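# Lift the mug off its peg and stand it upright

## Task

Remove the mug from the peg and set it down on the table standing upright with its opening facing up, then release it so the hand no longer holds it.

## Robot and tools

Robot: two arms in a physics simulation. left_arm carries a five-finger left hand and right_arm a five-finger right hand (mirror images). Base positions in the scene frame: left_arm (-0.041, +0.370, +0.001) m, right_arm (-0.001, -0.329, +0.047) m, both facing roughly +x. A camera stand sits behind the arms.

Frame: the scene frame has its origin at table-top height, halfway between the nominal bases. +x points out over the table, +y toward the left_arm side, +z up. Arm names do not match image left and right. All reported positions (metres), orientations (quat wxyz), targets and offsets use these axes.

Hand point: a point fixed to each palm, about 5 cm in front of it and 15 cm from the wrist flange. Its local +z runs along the straight fingers, +y points out of the palm, and +x runs across the palm away from the thumb on the right hand, toward the thumb on the left hand. Straight fingers reach 6-7 cm past the point, and a wrist bracket on the little-finger side can collide with things.

Row layout (used by execute_actions and move): a single list of 28 numbers, each in [-1, 1], always covering both arms. Order: left_arm dx, dy, dz, rx, ry, rz; left hand grasp a, b, c, 0, 0, 0; left force_limit, speed; then the same 14 for right_arm. The six pose numbers are an offset, not a pose. They count from that arm's current Hand target, along the scene axes. 1.0 equals 0.6 m for dx/dy/dz, or 180 degrees for rx/ry/rz. rx, ry, rz form one rotation vector, applied about the hand point's position. Six zeros re-request the current Hand target.

Hand numbers: only the first three of the six hand slots are used, as grasp numbers a, b, c, each in [-1, 1]. The last three slots must be exactly 0. All three at 0 gives a fully open hand. a curls index and middle and bends the thumb. b curls ring and little. c swings the thumb round in front of the palm, which is needed for an opposed grip on objects about 3.5-6.5 cm thick or handles down to about 2.5 cm. force_limit maps linearly from about 0 N at -1 to 10 N at +1 (15 N for the thumb motors). speed runs from nearly stopped at -1 up to full at +0.48 and stays full above that. Use about -0.94 or lower for a gentle close. To keep a grip or leave a hand unchanged, resend its previous grasp numbers and settings. To squeeze harder, raise force_limit and send a more-closed target. To loosen, send a more-open one.

execute_actions(actions, cameras): actions is a list of actions. Each action is a table of up to 15 rows, one per 1/30 s step, so an action lasts 0.5 s. A short table keeps its last row. Every row in an action is an offset from the Hand target at that action's start, so repeating an offset keeps moving the arm further. cameras lists camera names, ["all"] or []. An empty actions list returns images by default.

move(target, speed, blend, blocking, cameras): moves each hand point in a straight line toward an offset target. target is one 28-number row or up to 15 rows. Every row is an offset from the same starting Hand targets, not chained. speed is in m/s (0.002 to 4.3, default 0.25), and rotation is capped at twice that in rad/s. It can be one value or one per target. blend, in metres, rounds corners in a list; 0 stops at each target. A move lasts at least 0.5 s and at most 10 s. It does not avoid obstacles or the other arm. blocking=false returns after about 0.5 s while the move keeps running. The result adds a move: line giving the ending (done, off_target, moving, held, fault) and any limits (paced = pose clipped, held = steps withheld).

wait(seconds 0-10) lets time pass with the last commands held. stop() brakes a running move. zoom_image(camera, region [x0, y0, x1, y1] in pixels, at most 504 by 504) magnifies cam_high, cam_left_wrist or cam_right_wrist, each 896x504. show_instructions() shows the reference pages. finished_scene(scene=1) ends the scene for good.

Results: each arm's end_effector_position, end_effector_quat_wxyz, Hand target (the last commanded pose after clipping, which later offsets start from), joint positions, velocities and torques. Per hand they give hand_measured, hand_stopped_by (moving, target, force, stalled, fault) and hand_load_n (fingertip force, positive when pushed open), with six values in motor order: little, ring, middle, index, thumb_bend, thumb_turn. A grip lost shows as hand_load_n falling to about 0. A MOTOR HOT line warns of overheating. At 100 °C the arm's joints give way for 30-60 s.

Behaviour: arms track commands loosely. They often rest 1-3 cm, sometimes 5 cm, below the command because of friction and weight. Resend the missing distance as an offset. Commanded orientation is clipped to 40 degrees from the measured one per step. Do not route a path close past an arm's own base. Reported poses may be off by a few centimetres.

Avoid: dropping the mug or letting it fall off the table, which fails the task. Do not release it while it is still moving. Avoid fast collisions with the peg, table or fixed objects, and any contact or pressing between the two arms or hands. Do not overload the fingers with hard pulls, twists or fast swings of the load. Do not hold an arm stretched out or pushing for long, since motors heat up. Objects may get small random nudges.

Each tool is called after "Emit:" by a JSON object that holds its "method" and its "body", one argument or row to a line.

Reference images:

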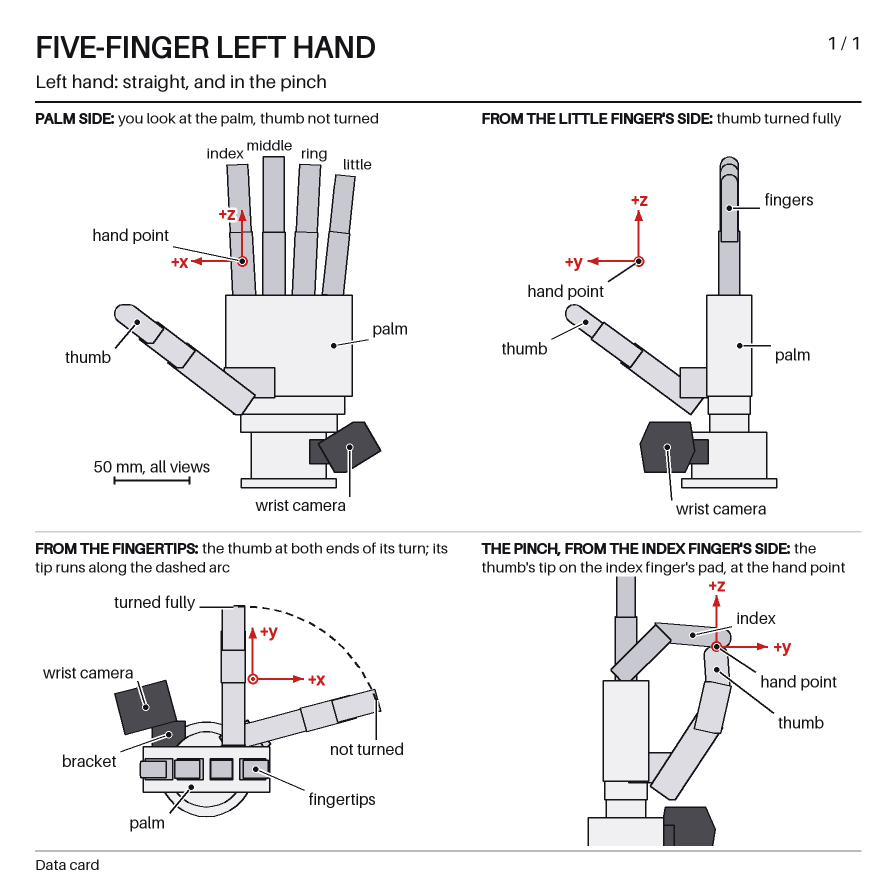

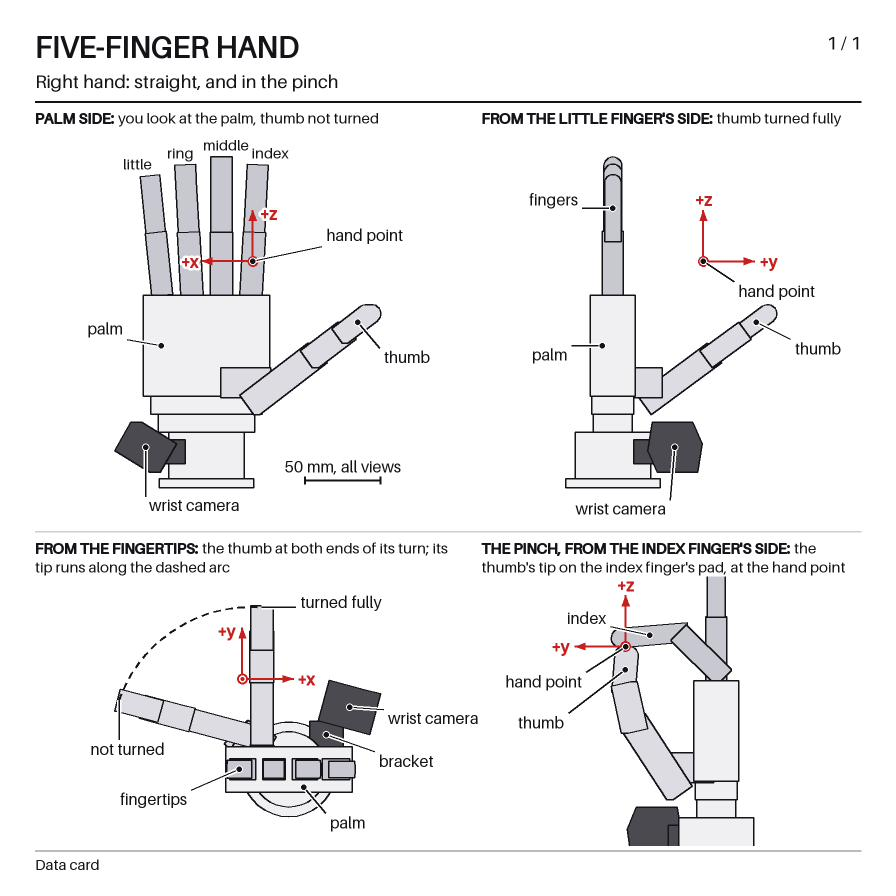

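## Session

Emit:
{"method": "execute_actions", "body": {
  "actions": []
}}

Scene clock: 0.00 s.
left_arm: end_effector_position=(+0.1617, -0.0319, +0.2395) hand_measured=(+1.000, +1.000, +1.000, +1.000, +1.000, +1.000) hand_load_n=(+0.0, +0.0, +0.0, +0.0, -0.5, +0.0) hand_stopped_by=(target, target, target, target, target, target) hand_force_limit=0.00 hand_speed=-0.80 end_effector_quat_wxyz=(+0.565, -0.158, +0.635, -0.503) | right_arm: end_effector_position=(+0.2998, -0.1958, +0.1555) hand_measured=(+1.000, +1.000, +1.000, +1.000, +1.000, +1.000) hand_load_n=(+0.0, +0.0, +0.0, +0.0, +0.0, +0.0) hand_stopped_by=(target, target, target, target, target, target) hand_force_limit=0.00 hand_speed=-0.80 end_effector_quat_wxyz=(-0.023, +0.754, +0.390, +0.528)
Joint positions: left_arm=[-1.551 1.228 0.504 0.995 -1.004 0.831] | right_arm=[0.754 0.614 0.139 0.009 0.196 -1.907]
Joint velocities: within noise
Joint torques (N m): no reading
Heat: left arm: hottest waist 34 °C; right arm: hottest wrist pitch 38 °C.
Hand target: left_arm +0.1621, -0.0381, +0.2515; +0.563, -0.165, +0.627, -0.512 | right_arm +0.3062, -0.1899, +0.1726; -0.026, +0.747, +0.384, +0.542

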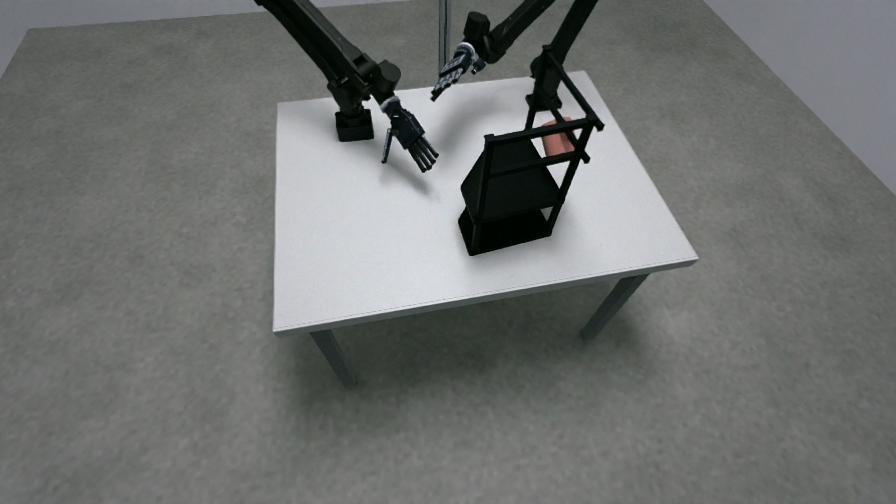

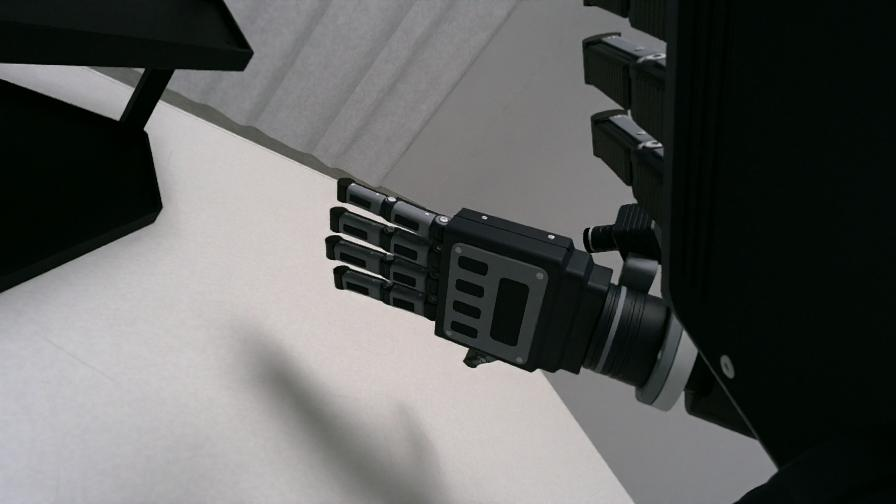

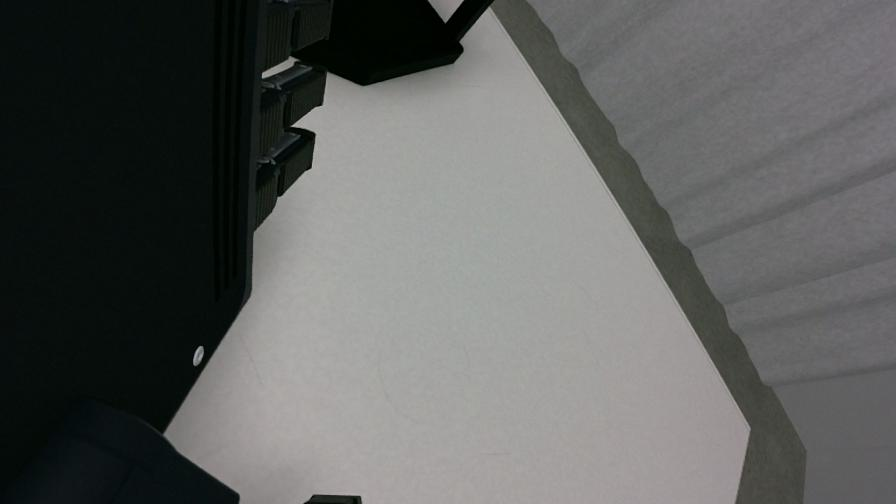

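Emit:
{"method": "zoom_image", "body": {
  "camera": "cam_high",
  "region": [420, 30, 680, 270]
}}

Emit:
{"method": "zoom_image", "body": {
  "camera": "cam_high",
  "region": [500, 70, 620, 180]
}}

Scaled by 1.938 from the camera's 896x504 image, which has a finer 1280x720 frame.

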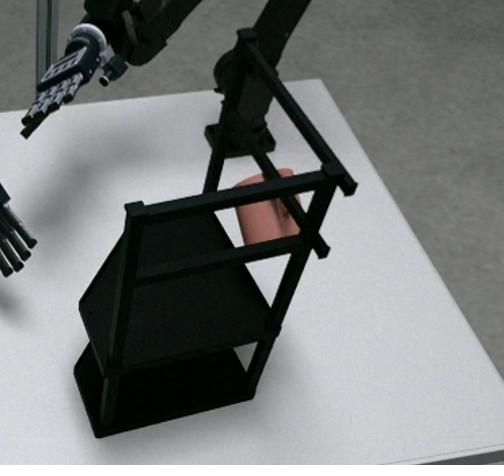

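Scaled by 4.200 from the camera's 896x504 image, which has a finer 1280x720 frame.

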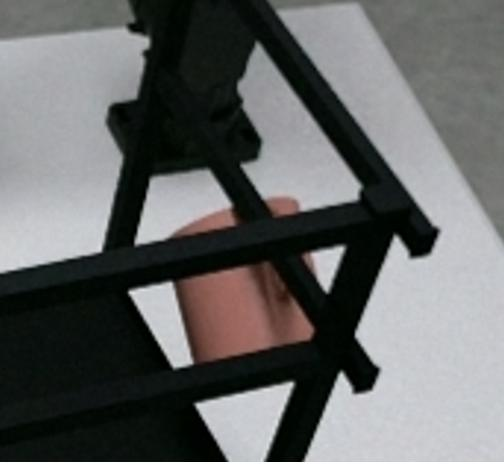

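Emit:
{"method": "move", "body": {
  "target": [
    [-0.10, 0.363, 0.22, -0.08, 0.046, 0.067, 0,0,0,0,0,0, 0.0,-0.8, 0,0,0,0,0,0, 0,0,0,0,0,0, 0.0,-0.8],
    [0.147,0.763,0.2,-0.167,0.092,0.134,0,0,0,0,0,0,0.0,-0.8, 0,0,0,0,0,0, 0,0,0,0,0,0, 0.0,-0.8]
  ],
  "speed": 0.25,
  "blend": [0.03, 0.0],
  "cameras": ["all"]
}}

Scene clock: 26.67 s.
left_arm: end_effector_position=(+0.2475, +0.4166, +0.3307) hand_measured=(+1.000, +1.000, +1.000, +1.000, +1.000, +1.000) hand_load_n=(+0.0, +0.0, +0.0, +0.0, +0.0, +0.0) hand_stopped_by=(target, target, target, target, target, target) hand_force_limit=0.00 hand_speed=-0.80 end_effector_quat_wxyz=(-0.474, +0.522, -0.508, +0.495) | right_arm: end_effector_position=(+0.2998, -0.1958, +0.1555) hand_measured=(+1.000, +1.000, +1.000, +1.000, +1.000, +1.000) hand_load_n=(+0.0, +0.0, +0.0, +0.0, +0.0, +0.0) hand_stopped_by=(target, target, target, target, target, target) hand_force_limit=0.00 hand_speed=-0.80 end_effector_quat_wxyz=(-0.023, +0.754, +0.390, +0.528)
Joint positions: left_arm=[0.643 0.318 0.563 -0.324 0.695 0.015] | right_arm=[0.754 0.614 0.139 0.009 0.196 -1.907]
Joint torques (N m): left_arm=[0.79 2.26 16.98 2.91 0.21 -0.17] | right_arm=[0.62 0.73 13.55 2.61 0.02 0.04]
Heat: left arm: hottest elbow 36 °C; right arm: hottest elbow 43 °C.
Hand target: left_arm +0.2502, +0.4198, +0.3715; -0.500, +0.500, -0.500, +0.499 | right_arm +0.3062, -0.1899, +0.1726; -0.026, +0.747, +0.384, +0.542
Off the commanded pose: left_arm 0.041 m, 4 deg | right_arm 0.019 m, 2 deg.
move: off_target (left_arm, right_arm); limits=paced
camera_calibration:
cam_left_wrist: T_world_to_cam=[[0.0535075, -0.187523, 0.980802, -0.262172], [-0.533805, -0.835459, -0.130613, 0.524743], [0.843913, -0.516568, -0.144804, 0.164014], [0, 0, 0, 1]] pos_world=[0.155725, 0.473963, 0.349426]

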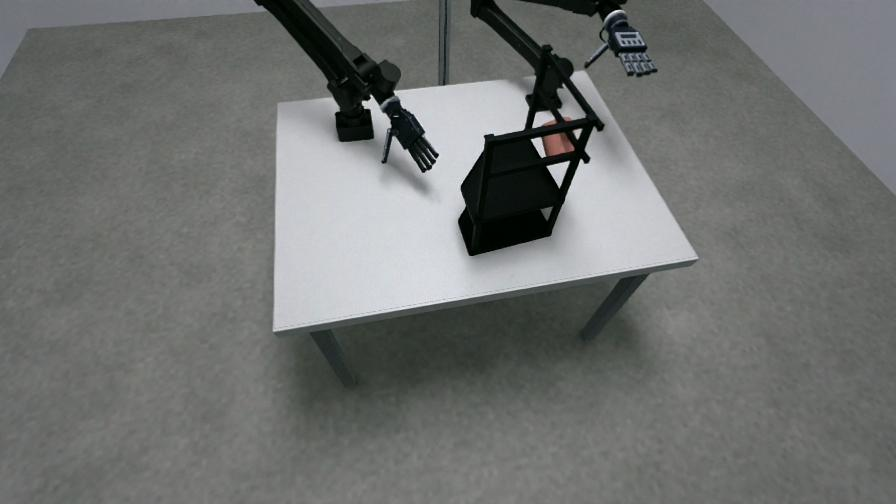

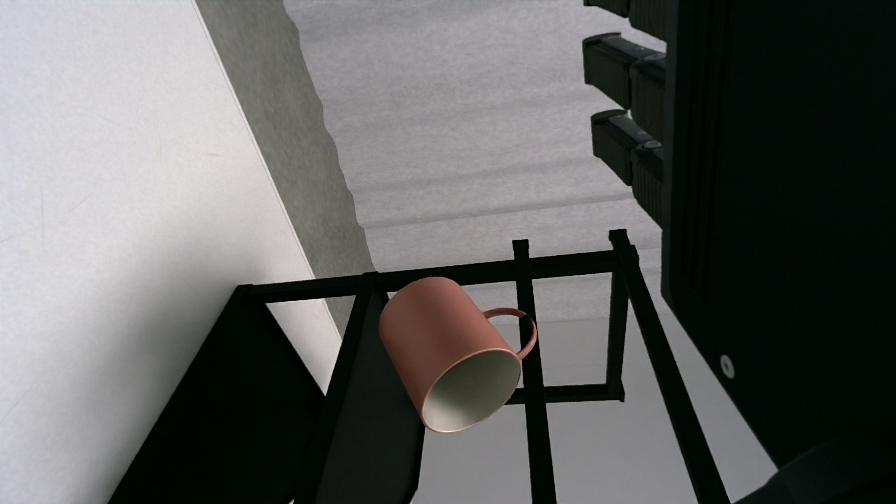

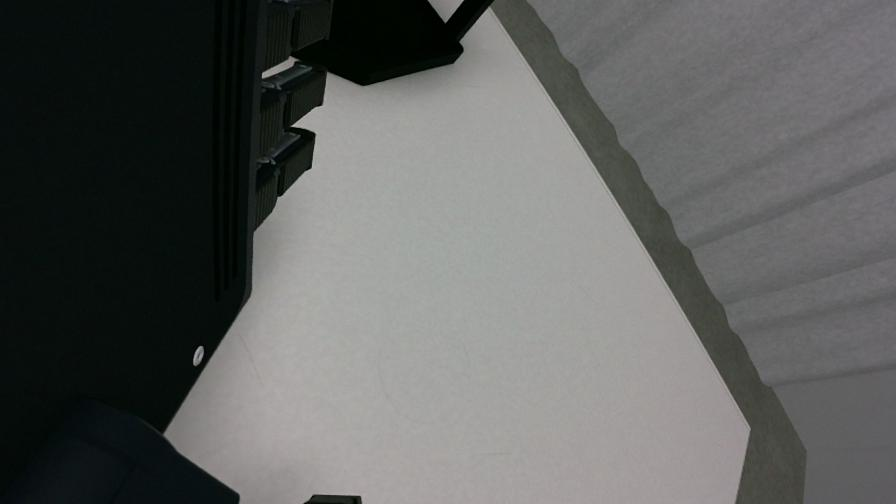

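Emit:
{"method": "zoom_image", "body": {
  "camera": "cam_left_wrist",
  "region": [340, 220, 660, 504]
}}

Emit:
{"method": "zoom_image", "body": {
  "camera": "cam_left_wrist",
  "region": [460, 270, 600, 410]
}}

Emit:
{"method": "zoom_image", "body": {
  "camera": "cam_left_wrist",
  "region": [180, 220, 500, 504]
}}

Scaled by 1.575 from the camera's 896x504 image, which has a finer 1280x720 frame.

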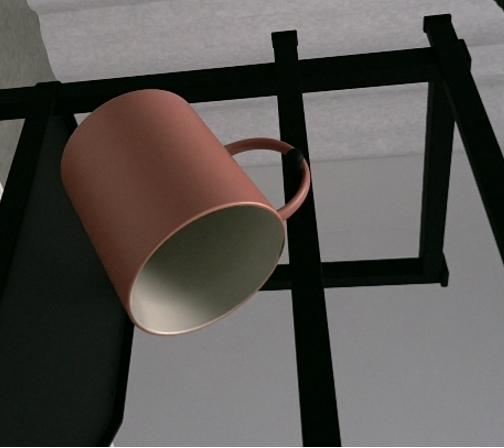

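Scaled by 3.600 from the camera's 896x504 image, which has a finer 1280x720 frame.

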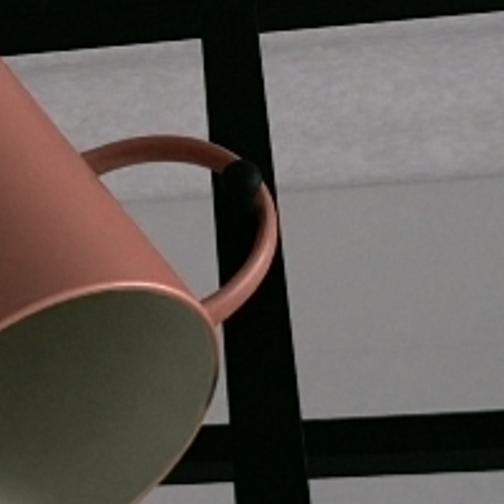

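Scaled by 1.575 from the camera's 896x504 image, which has a finer 1280x720 frame.

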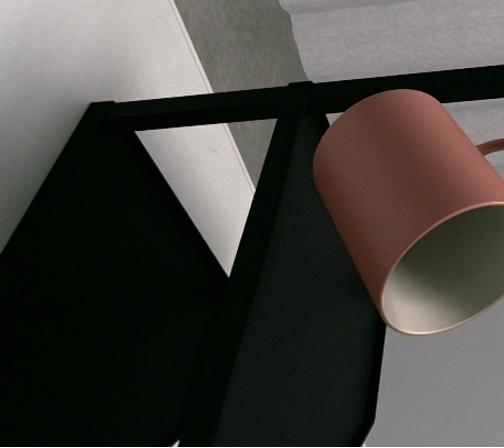

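Emit:
{"method": "move", "body": {
  "target": [0.083,-0.1,0.04,0.142,-0.103,-0.159,0,0,0,0,0,0,0.0,-0.8, 0,0,0,0,0,0, 0,0,0,0,0,0, 0.0,-0.8],
  "speed": 0.25,
  "cameras": ["cam_left_wrist","cam_high"]
}}

Scene clock: 96.07 s.
left_arm: end_effector_position=(+0.2981, +0.3622, +0.3834) hand_measured=(+1.000, +1.000, +1.000, +1.000, +1.000, +1.000) hand_load_n=(+0.0, +0.0, +0.0, +0.0, +0.0, -0.5) hand_stopped_by=(target, target, target, target, target, target) hand_force_limit=0.00 hand_speed=-0.80 end_effector_quat_wxyz=(+0.524, -0.175, +0.618, -0.559) | right_arm: end_effector_position=(+0.2998, -0.1958, +0.1555) hand_measured=(+1.000, +1.000, +1.000, +1.000, +1.000, +1.000) hand_load_n=(+0.0, +0.0, +0.0, +0.0, +0.0, +0.0) hand_stopped_by=(target, target, target, target, target, target) hand_force_limit=0.00 hand_speed=-0.80 end_effector_quat_wxyz=(-0.023, +0.754, +0.390, +0.528)
Joint positions: left_arm=[0.486 0.572 0.563 0.365 1.047 0.165] | right_arm=[0.754 0.614 0.139 0.009 0.196 -1.907]
Joint torques (N m): left_arm=[-0.38 1.26 12.81 2.5 -0.07 0.04] | right_arm=[0.56 0.67 13.53 2.61 0.02 0.04]
Heat: left arm: hottest elbow 64 °C; right arm: hottest elbow 53 °C.
Hand target: left_arm +0.3000, +0.3598, +0.3955; +0.532, -0.156, +0.618, -0.558 | right_arm +0.3062, -0.1899, +0.1726; -0.026, +0.747, +0.384, +0.542
Off the commanded pose: left_arm 0.012 m, 2 deg | right_arm 0.019 m, 2 deg.
move: off_target (left_arm, right_arm)
camera_calibration:
cam_left_wrist: T_world_to_cam=[[-0.451143, -0.480655, 0.751957, 0.0175548], [-0.69158, -0.344268, -0.634978, 0.575656], [0.564081, -0.806505, -0.177097, 0.301706], [0, 0, 0, 1]] pos_world=[0.235845, 0.449945, 0.40576]
Images, in order (width x height): cam_high 896x504, cam_left_wrist 896x504.

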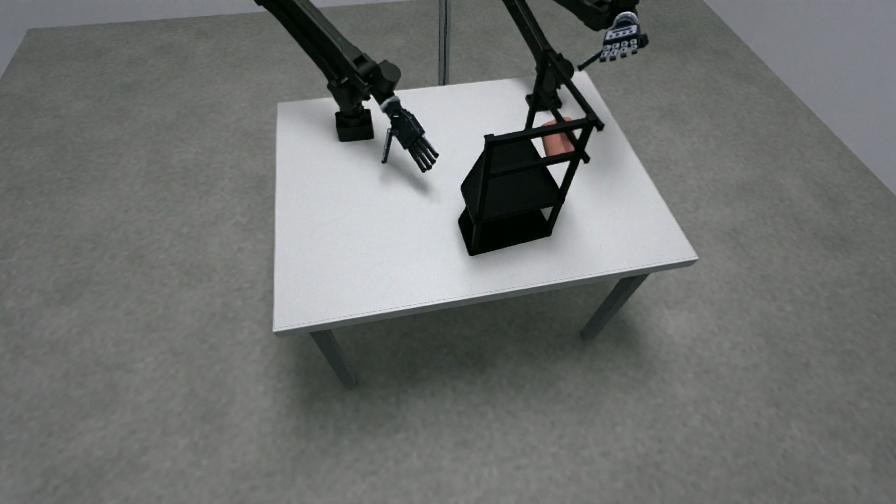

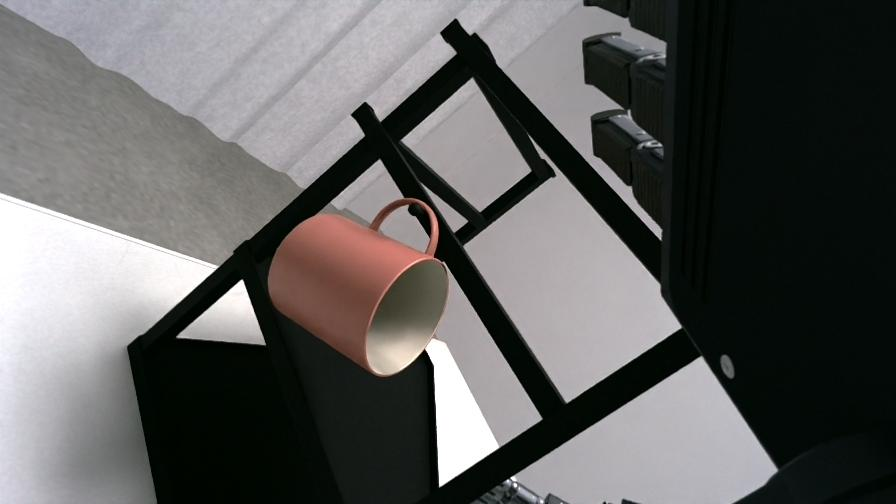

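Emit:
{"method": "zoom_image", "body": {
  "camera": "cam_left_wrist",
  "region": [250, 180, 470, 390]
}}

Scaled by 2.291 from the camera's 896x504 image, which has a finer 1280x720 frame.

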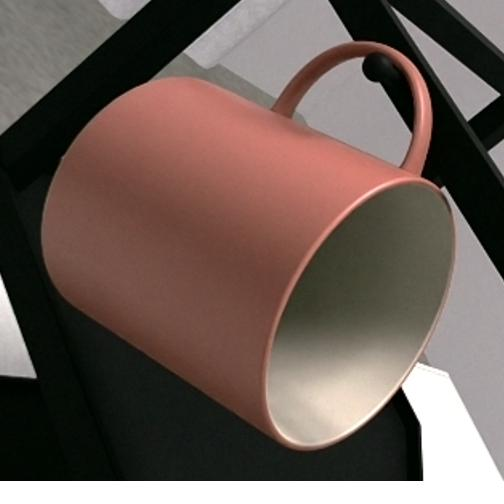

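Emit:
{"method": "move", "body": {
  "target": [0.058,-0.05,-0.1225,0.1456,-0.0855,-0.1144,0.35,1,1,0,0,0,0.0,-0.5, 0,0,0,0,0,0, 0,0,0,0,0,0, 0.0,-0.8],
  "speed": 0.2,
  "cameras": ["cam_left_wrist"]
}}

Scene clock: 119.87 s.
left_arm: end_effector_position=(+0.3352, +0.3337, +0.3174) hand_measured=(-0.964, -0.952, +0.200, +0.500, +0.688, -1.000) hand_load_n=(+0.0, +0.0, +0.0, +0.0, +0.0, +0.0) hand_stopped_by=(target, target, target, target, target, target) hand_force_limit=0.00 hand_speed=-0.50 end_effector_quat_wxyz=(+0.522, +0.145, +0.670, -0.507) | right_arm: end_effector_position=(+0.2998, -0.1958, +0.1555) hand_measured=(+1.000, +1.000, +1.000, +1.000, +1.000, +1.000) hand_load_n=(+0.0, +0.0, +0.0, +0.0, +0.0, +0.0) hand_stopped_by=(target, target, target, target, target, target) hand_force_limit=0.00 hand_speed=-0.80 end_effector_quat_wxyz=(-0.023, +0.754, +0.390, +0.528)
Joint positions: left_arm=[0.384 0.881 0.534 0.712 1.402 0.653] | right_arm=[0.754 0.614 0.139 0.009 0.196 -1.907]
Joint torques (N m): left_arm=[-0.56 -2.43 10.65 0.92 -0.19 0.16] | right_arm=[0.67 0.73 13.56 2.62 0.01 0.04]
Heat: left arm: hottest elbow 61 °C; right arm: hottest elbow 55 °C.
Hand target: left_arm +0.3348, +0.3298, +0.3221; +0.523, +0.154, +0.669, -0.505 | right_arm +0.3062, -0.1899, +0.1726; -0.026, +0.747, +0.384, +0.542
Off the commanded pose: left_arm 0.006 m, 1 deg | right_arm 0.019 m, 2 deg.
move: off_target (right_arm)
camera_calibration:
cam_left_wrist: T_world_to_cam=[[-0.799984, -0.50337, 0.326565, 0.329723], [-0.491137, 0.236683, -0.838311, 0.353019], [0.344688, -0.831024, -0.436566, 0.410211], [0, 0, 0, 1]] pos_world=[0.295759, 0.423314, 0.367348]
Images, in order (width x height): cam_left_wrist 896x504.

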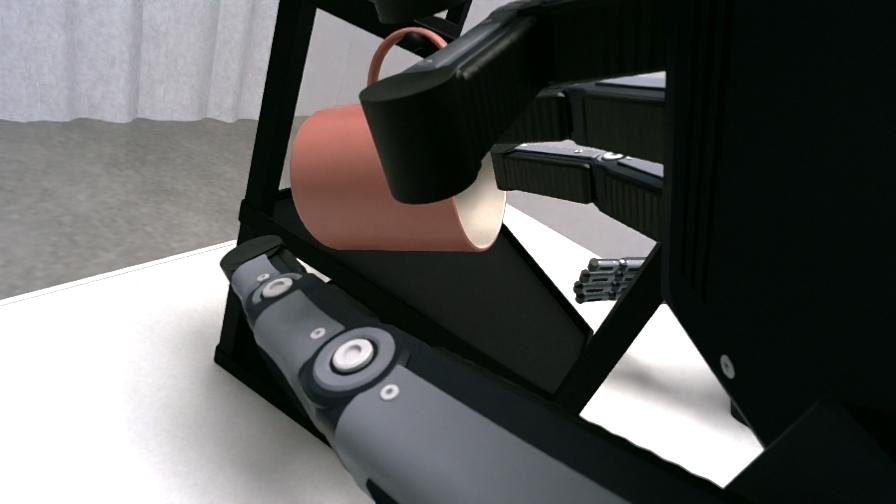

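Emit:
{"method": "move", "body": {
  "target": [0.0142,-0.1625,-0.0288,0,0,0,0.35,1,1,0,0,0,0.0,-0.5, 0,0,0,0,0,0, 0,0,0,0,0,0, 0.0,-0.8],
  "speed": 0.15,
  "cameras": ["cam_left_wrist","cam_high"]
}}

Scene clock: 124.60 s.
left_arm: end_effector_position=(+0.3433, +0.2354, +0.2962) hand_measured=(-0.964, -0.952, +0.200, +0.500, +0.688, -1.000) hand_load_n=(+0.0, +0.0, -0.5, +0.0, +0.0, +0.0) hand_stopped_by=(target, target, target, target, target, target) hand_force_limit=0.00 hand_speed=-0.50 end_effector_quat_wxyz=(+0.519, +0.145, +0.673, -0.508) | right_arm: end_effector_position=(+0.2998, -0.1958, +0.1555) hand_measured=(+1.000, +1.000, +1.000, +1.000, +1.000, +1.000) hand_load_n=(+0.0, +0.0, +0.0, +0.0, +0.0, +0.0) hand_stopped_by=(target, target, target, target, target, target) hand_force_limit=0.00 hand_speed=-0.80 end_effector_quat_wxyz=(-0.023, +0.754, +0.390, +0.528)
Joint positions: left_arm=[0 0.811 0.5 0.415 1.03 0.919] | right_arm=[0.754 0.614 0.139 0.009 0.196 -1.907]
Joint torques (N m): left_arm=[-0.32 -1.9 11.85 1.33 -0.15 0.14] | right_arm=[0.67 0.79 13.56 2.62 0.02 0.03]
Heat: left arm: hottest elbow 61 °C; right arm: hottest elbow 55 °C.
Hand target: left_arm +0.3433, +0.2323, +0.3047; +0.523, +0.154, +0.669, -0.505 | right_arm +0.3062, -0.1899, +0.1726; -0.026, +0.747, +0.384, +0.542
Off the commanded pose: left_arm 0.009 m, 1 deg | right_arm 0.019 m, 2 deg.
move: off_target (right_arm)
camera_calibration:
cam_left_wrist: T_world_to_cam=[[-0.799585, -0.500864, 0.33136, 0.291617], [-0.496635, 0.241234, -0.833763, 0.362012], [0.337666, -0.831229, -0.441633, 0.320459], [0, 0, 0, 1]] pos_world=[0.304752, 0.325105, 0.346728]
Images, in order (width x height): cam_high 896x504, cam_left_wrist 896x504.

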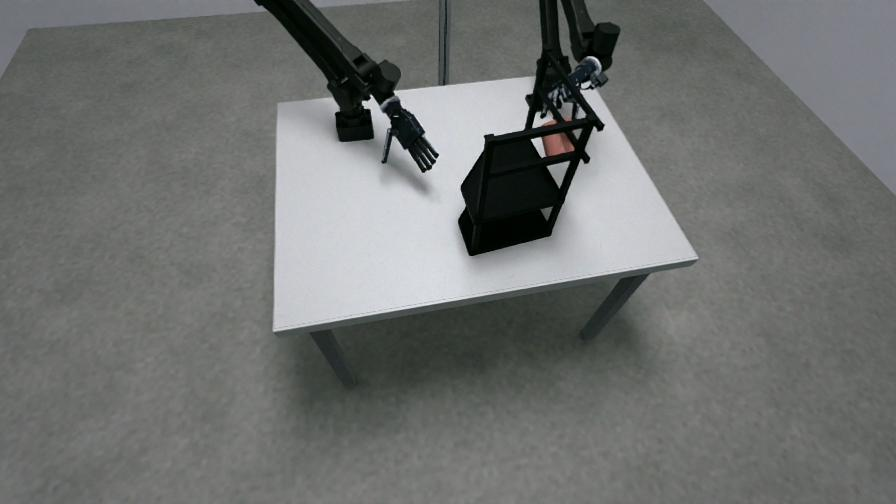

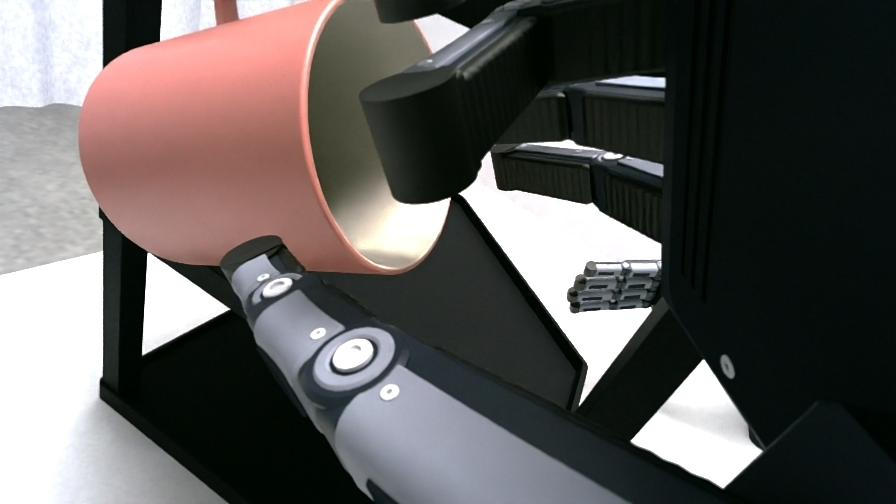

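Emit:
{"method": "move", "body": {
  "target": [0.0678,0.0093,-0.0303,0,0,0,0.35,1,1,0,0,0,0.0,-0.5, 0,0,0,0,0,0, 0,0,0,0,0,0, 0.0,-0.8],
  "speed": 0.1,
  "cameras": ["cam_left_wrist"]
}}

Scene clock: 130.20 s.
left_arm: end_effector_position=(+0.3703, +0.2356, +0.2600) hand_measured=(-0.964, -0.952, +0.200, +0.500, +0.688, -1.000) hand_load_n=(+0.0, +0.0, +0.0, +0.5, +0.0, +0.0) hand_stopped_by=(target, target, target, target, target, target) hand_force_limit=0.00 hand_speed=-0.50 end_effector_quat_wxyz=(+0.501, +0.137, +0.684, -0.513) | right_arm: end_effector_position=(+0.2998, -0.1958, +0.1555) hand_measured=(+1.000, +1.000, +1.000, +1.000, +1.000, +1.000) hand_load_n=(+0.0, +0.0, +0.0, +0.0, +0.0, -0.5) hand_stopped_by=(target, target, target, target, target, target) hand_force_limit=0.00 hand_speed=-0.80 end_effector_quat_wxyz=(-0.023, +0.754, +0.390, +0.528)
Joint positions: left_arm=[0 0.969 0.5 0.524 1.04 0.924] | right_arm=[0.754 0.614 0.139 0.009 0.196 -1.907]
Joint torques (N m): left_arm=[0.79 -2.08 14.05 2.65 0.09 0.08] | right_arm=[0.62 0.73 13.56 2.61 0.02 0.03]
Heat: left arm: hottest elbow 60 °C; right arm: hottest elbow 55 °C.
Hand target: left_arm +0.3840, +0.2379, +0.2865; +0.523, +0.154, +0.669, -0.505 | right_arm +0.3062, -0.1899, +0.1726; -0.026, +0.747, +0.384, +0.542
Off the commanded pose: left_arm 0.030 m, 4 deg | right_arm 0.019 m, 2 deg.
move: off_target (left_arm, right_arm)
camera_calibration:
cam_left_wrist: T_world_to_cam=[[-0.788871, -0.49397, 0.365617, 0.310735], [-0.530544, 0.247135, -0.810831, 0.350303], [0.31017, -0.833617, -0.457031, 0.310293], [0, 0, 0, 1]] pos_world=[0.334738, 0.325587, 0.31224]
Images, in order (width x height): cam_left_wrist 896x504.

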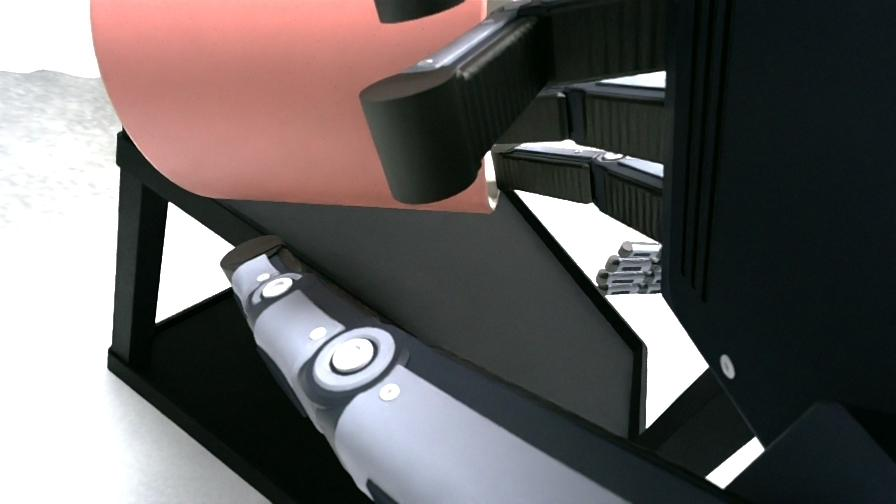

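Emit:
{"method": "move", "body": {
  "target": [0.015,0.0067,0.03,0,0,0,0.35,1,1,0,0,0,0.0,-0.5, 0,0,0,0,0,0, 0,0,0,0,0,0, 0.0,-0.8],
  "speed": 0.1,
  "cameras": ["cam_left_wrist"]
}}

Scene clock: 133.87 s.
left_arm: end_effector_position=(+0.3783, +0.2379, +0.2766) hand_measured=(-0.964, -0.952, +0.200, +0.500, +0.688, -1.000) hand_load_n=(+0.0, +0.0, +0.0, +0.0, +0.0, +0.0) hand_stopped_by=(target, target, target, target, target, target) hand_force_limit=0.00 hand_speed=-0.50 end_effector_quat_wxyz=(+0.508, +0.144, +0.678, -0.511) | right_arm: end_effector_position=(+0.2998, -0.1958, +0.1555) hand_measured=(+1.000, +1.000, +1.000, +1.000, +1.000, +1.000) hand_load_n=(+0.0, +0.0, +0.0, +0.0, +0.0, +0.0) hand_stopped_by=(target, target, target, target, target, target) hand_force_limit=0.00 hand_speed=-0.80 end_effector_quat_wxyz=(-0.023, +0.754, +0.390, +0.528)
Joint positions: left_arm=[0.007 0.974 0.539 0.513 1.051 0.924] | right_arm=[0.754 0.614 0.139 0.009 0.196 -1.907]
Joint torques (N m): left_arm=[1.2 -2.37 15.3 1.29 0.12 0.07] | right_arm=[0.62 0.73 13.55 2.61 0.02 0.04]
Heat: left arm: hottest elbow 61 °C; right arm: hottest elbow 55 °C.
Hand target: left_arm +0.3930, +0.2419, +0.3045; +0.523, +0.154, +0.669, -0.505 | right_arm +0.3062, -0.1899, +0.1726; -0.026, +0.747, +0.384, +0.542
Off the commanded pose: left_arm 0.032 m, 2 deg | right_arm 0.019 m, 2 deg.
move: off_target (left_arm, right_arm)
camera_calibration:
cam_left_wrist: T_world_to_cam=[[-0.798084, -0.492224, 0.34753, 0.32018], [-0.512119, 0.250217, -0.82166, 0.362743], [0.317483, -0.833731, -0.451772, 0.312986], [0, 0, 0, 1]] pos_world=[0.341931, 0.327781, 0.328178]
Images, in order (width x height): cam_left_wrist 896x504.

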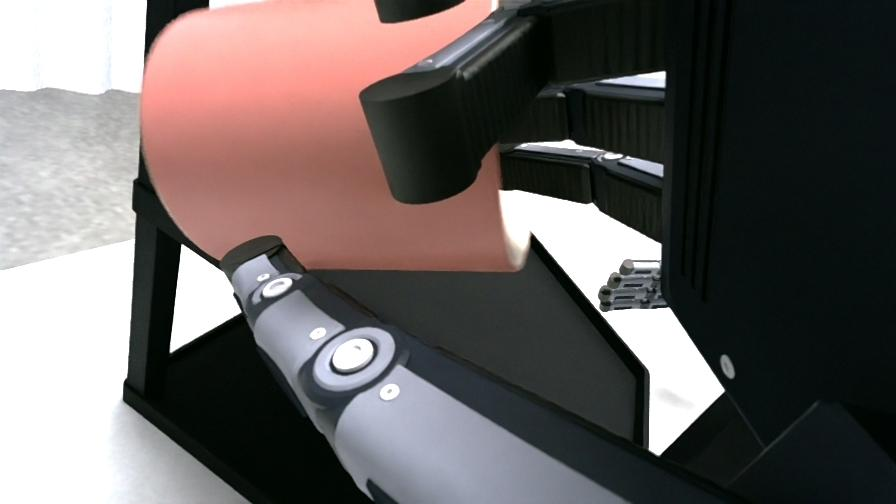

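Emit:
{"method": "move", "body": {
  "target": [0,0,0,0,0,0,0.9,1,1,0,0,0,-0.4,-0.85, 0,0,0,0,0,0, 0,0,0,0,0,0, 0.0,-0.8],
  "speed": 0.1,
  "cameras": ["cam_left_wrist"]
}}

Scene clock: 142.37 s.
left_arm: end_effector_position=(+0.3788, +0.2383, +0.2774) hand_measured=(-0.910, -1.000, -0.310, -0.222, +0.428, -1.000) hand_load_n=(+0.0, +0.5, +5.0, +1.5, +7.0, +0.0) hand_stopped_by=(target, target, force, force, force, target) hand_force_limit=-0.40 hand_speed=-0.85 end_effector_quat_wxyz=(+0.508, +0.144, +0.678, -0.511) | right_arm: end_effector_position=(+0.2998, -0.1958, +0.1555) hand_measured=(+1.000, +1.000, +1.000, +1.000, +1.000, +1.000) hand_load_n=(+0.0, +0.0, +0.0, +0.0, +0.0, +0.0) hand_stopped_by=(target, target, target, target, target, target) hand_force_limit=0.00 hand_speed=-0.80 end_effector_quat_wxyz=(-0.023, +0.754, +0.390, +0.528)
Joint positions: left_arm=[0.008 0.975 0.541 0.513 1.051 0.924] | right_arm=[0.754 0.614 0.139 0.009 0.196 -1.907]
Joint torques (N m): left_arm=[1.14 -2.14 15.28 1.14 0.09 0.08] | right_arm=[0.62 0.73 13.55 2.59 0.02 0.03]
Heat: left arm: hottest elbow 62 °C; right arm: hottest elbow 56 °C.
Hand target: left_arm +0.3930, +0.2418, +0.3047; +0.523, +0.154, +0.669, -0.505 | right_arm +0.3062, -0.1899, +0.1726; -0.026, +0.747, +0.384, +0.542
Off the commanded pose: left_arm 0.031 m, 2 deg | right_arm 0.019 m, 2 deg.
move: off_target (left_arm, right_arm)
camera_calibration:
cam_left_wrist: T_world_to_cam=[[-0.798416, -0.492569, 0.346277, 0.320942], [-0.51098, 0.250109, -0.822402, 0.363429], [0.318483, -0.833559, -0.451384, 0.313106], [0, 0, 0, 1]] pos_world=[0.342231, 0.328182, 0.329081]
Images, in order (width x height): cam_left_wrist 896x504.

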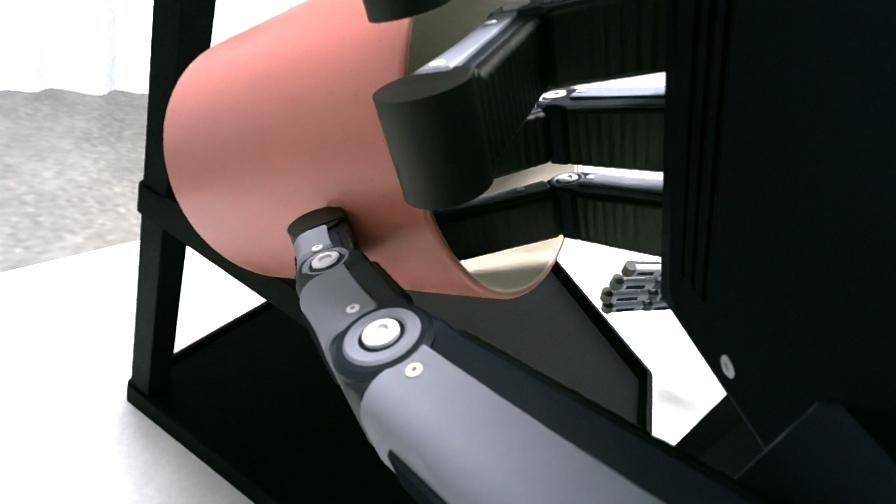

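Emit:
{"method": "move", "body": {
  "target": [0,0,0,0,0,0,1,1,1,0,0,0,0.5,-0.85, 0,0,0,0,0,0, 0,0,0,0,0,0, 0.0,-0.8],
  "speed": 0.1,
  "cameras": ["cam_left_wrist","cam_high"]
}}

Emit:
{"method": "zoom_image", "body": {
  "camera": "cam_high",
  "region": [500, 30, 640, 180]
}}

Scene clock: 143.87 s.
left_arm: end_effector_position=(+0.3806, +0.2409, +0.2786) hand_measured=(-0.900, -1.000, -0.320, -0.274, +0.422, -1.000) hand_load_n=(+0.0, +0.0, +7.5, +6.0, +15.0, +0.5) hand_stopped_by=(target, target, force, force, force, target) hand_force_limit=0.50 hand_speed=-0.85 end_effector_quat_wxyz=(+0.511, +0.142, +0.678, -0.509) | right_arm: end_effector_position=(+0.2998, -0.1958, +0.1555) hand_measured=(+1.000, +1.000, +1.000, +1.000, +1.000, +1.000) hand_load_n=(+0.0, +0.0, +0.0, +0.0, +0.0, +0.0) hand_stopped_by=(target, target, target, target, target, target) hand_force_limit=0.00 hand_speed=-0.80 end_effector_quat_wxyz=(-0.023, +0.754, +0.390, +0.528)
Joint positions: left_arm=[0.013 0.975 0.543 0.513 1.046 0.924] | right_arm=[0.754 0.614 0.139 0.009 0.196 -1.907]
Joint torques (N m): left_arm=[0.67 -2.26 15.09 1.33 0.29 0.04] | right_arm=[0.67 0.73 13.56 2.61 0.01 0.04]
Heat: left arm: hottest elbow 62 °C; right arm: hottest elbow 56 °C.
Hand target: left_arm +0.3930, +0.2418, +0.3045; +0.523, +0.154, +0.669, -0.505 | right_arm +0.3062, -0.1899, +0.1726; -0.026, +0.747, +0.384, +0.542
Off the commanded pose: left_arm 0.029 m, 2 deg | right_arm 0.019 m, 2 deg.
move: off_target (left_arm, right_arm)
camera_calibration:
cam_left_wrist: T_world_to_cam=[[-0.794374, -0.500041, 0.344861, 0.32397], [-0.511709, 0.244975, -0.823494, 0.366476], [0.327298, -0.83063, -0.450477, 0.310824], [0, 0, 0, 1]] pos_world=[0.343149, 0.330401, 0.330085]
Images, in order (width x height): cam_high 896x504, cam_left_wrist 896x504.

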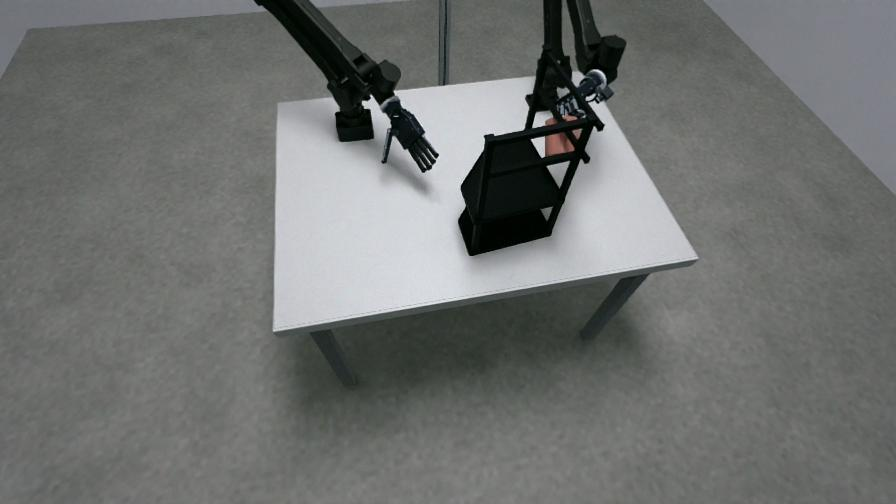

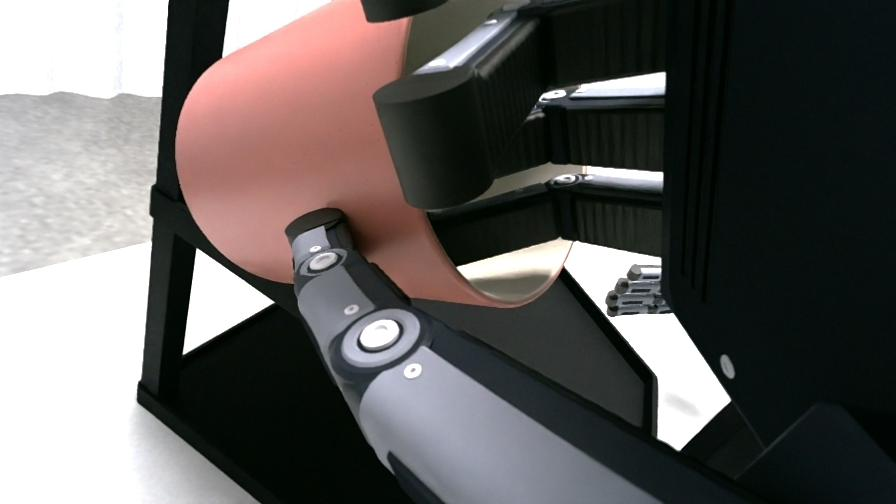

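Scaled by 3.360 from the camera's 896x504 image, which has a finer 1280x720 frame.

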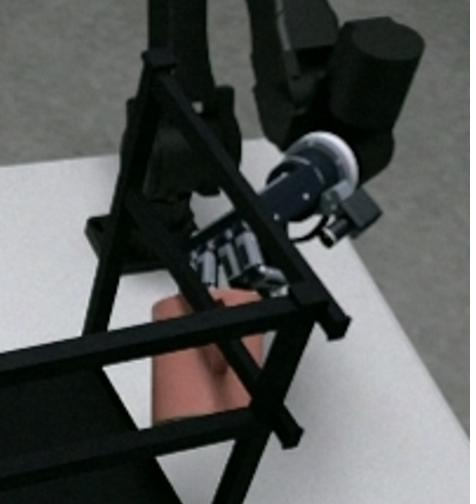

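Emit:
{"method": "move", "body": {
  "target": [-0.008,0.1,0.0,0,0,0,1,1,1,0,0,0,0.5,-0.85, 0,0,0,0,0,0, 0,0,0,0,0,0, 0.0,-0.8],
  "speed": 0.06,
  "cameras": ["cam_left_wrist","cam_high"]
}}

Emit:
{"method": "zoom_image", "body": {
  "camera": "cam_high",
  "region": [500, 30, 640, 180]
}}

Scene clock: 147.37 s.
left_arm: end_effector_position=(+0.3831, +0.3000, +0.2785) hand_measured=(-0.900, -1.000, -0.320, -0.274, +0.424, -1.000) hand_load_n=(+0.0, +0.0, +12.5, +2.5, +18.5, +2.5) hand_stopped_by=(target, target, force, force, force, target) hand_force_limit=0.50 hand_speed=-0.85 end_effector_quat_wxyz=(+0.499, +0.130, +0.683, -0.518) | right_arm: end_effector_position=(+0.2998, -0.1958, +0.1555) hand_measured=(+1.000, +1.000, +1.000, +1.000, +1.000, +1.000) hand_load_n=(+0.0, +0.0, +0.0, +0.0, +0.0, +0.0) hand_stopped_by=(target, target, target, target, target, target) hand_force_limit=0.00 hand_speed=-0.80 end_effector_quat_wxyz=(-0.023, +0.754, +0.390, +0.528)
Joint positions: left_arm=[0.214 1.026 0.574 0.558 1.25 0.854] | right_arm=[0.754 0.614 0.139 0.009 0.196 -1.907]
Joint torques (N m): left_arm=[0.44 -4.07 12.27 2.97 0.01 0.07] | right_arm=[0.62 0.73 13.56 2.62 0.01 0.03]
Heat: left arm: hottest elbow 61 °C; right arm: hottest elbow 56 °C.
Hand target: left_arm +0.3882, +0.3020, +0.3047; +0.524, +0.154, +0.669, -0.505 | right_arm +0.3062, -0.1899, +0.1726; -0.026, +0.747, +0.384, +0.542
Off the commanded pose: left_arm 0.027 m, 5 deg | right_arm 0.019 m, 2 deg.
move: off_target (left_arm, right_arm)
camera_calibration:
cam_left_wrist: T_world_to_cam=[[-0.783271, -0.490846, 0.381518, 0.338327], [-0.54049, 0.234439, -0.808028, 0.363117], [0.307175, -0.839112, -0.448927, 0.368908], [0, 0, 0, 1]] pos_world=[0.347943, 0.390493, 0.329944]
Images, in order (width x height): cam_high 896x504, cam_left_wrist 896x504.

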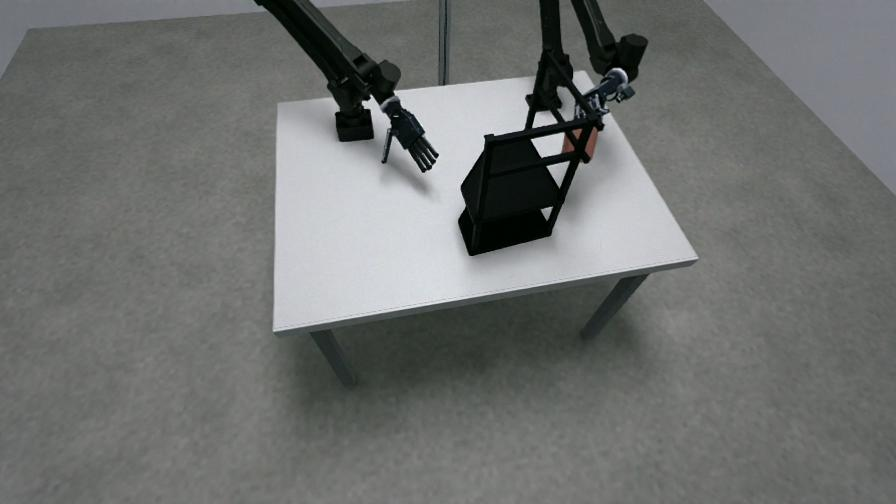

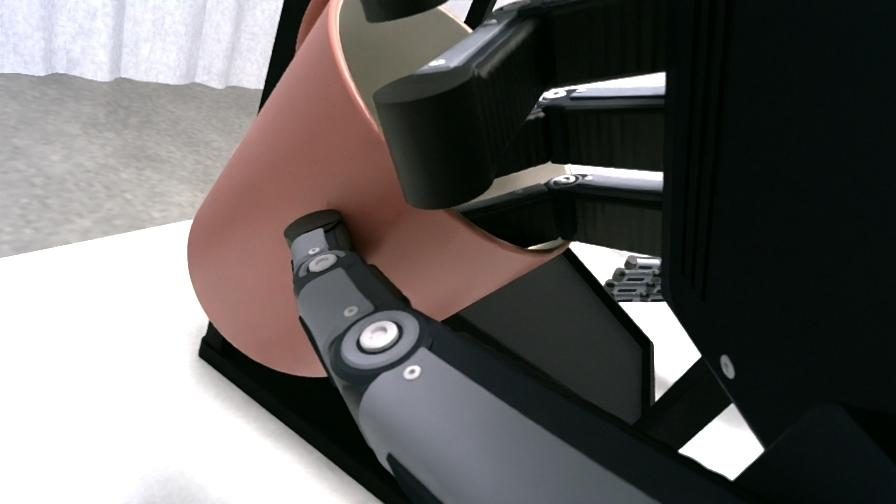

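Scaled by 3.360 from the camera's 896x504 image, which has a finer 1280x720 frame.

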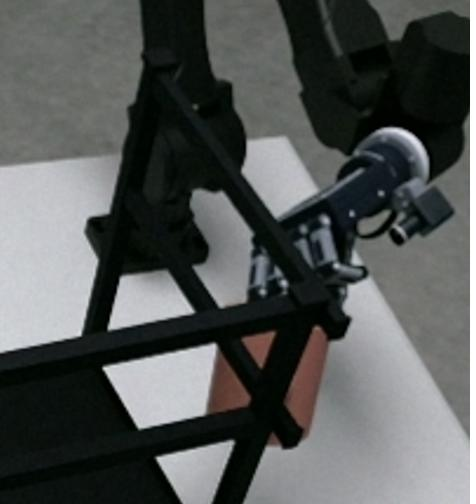

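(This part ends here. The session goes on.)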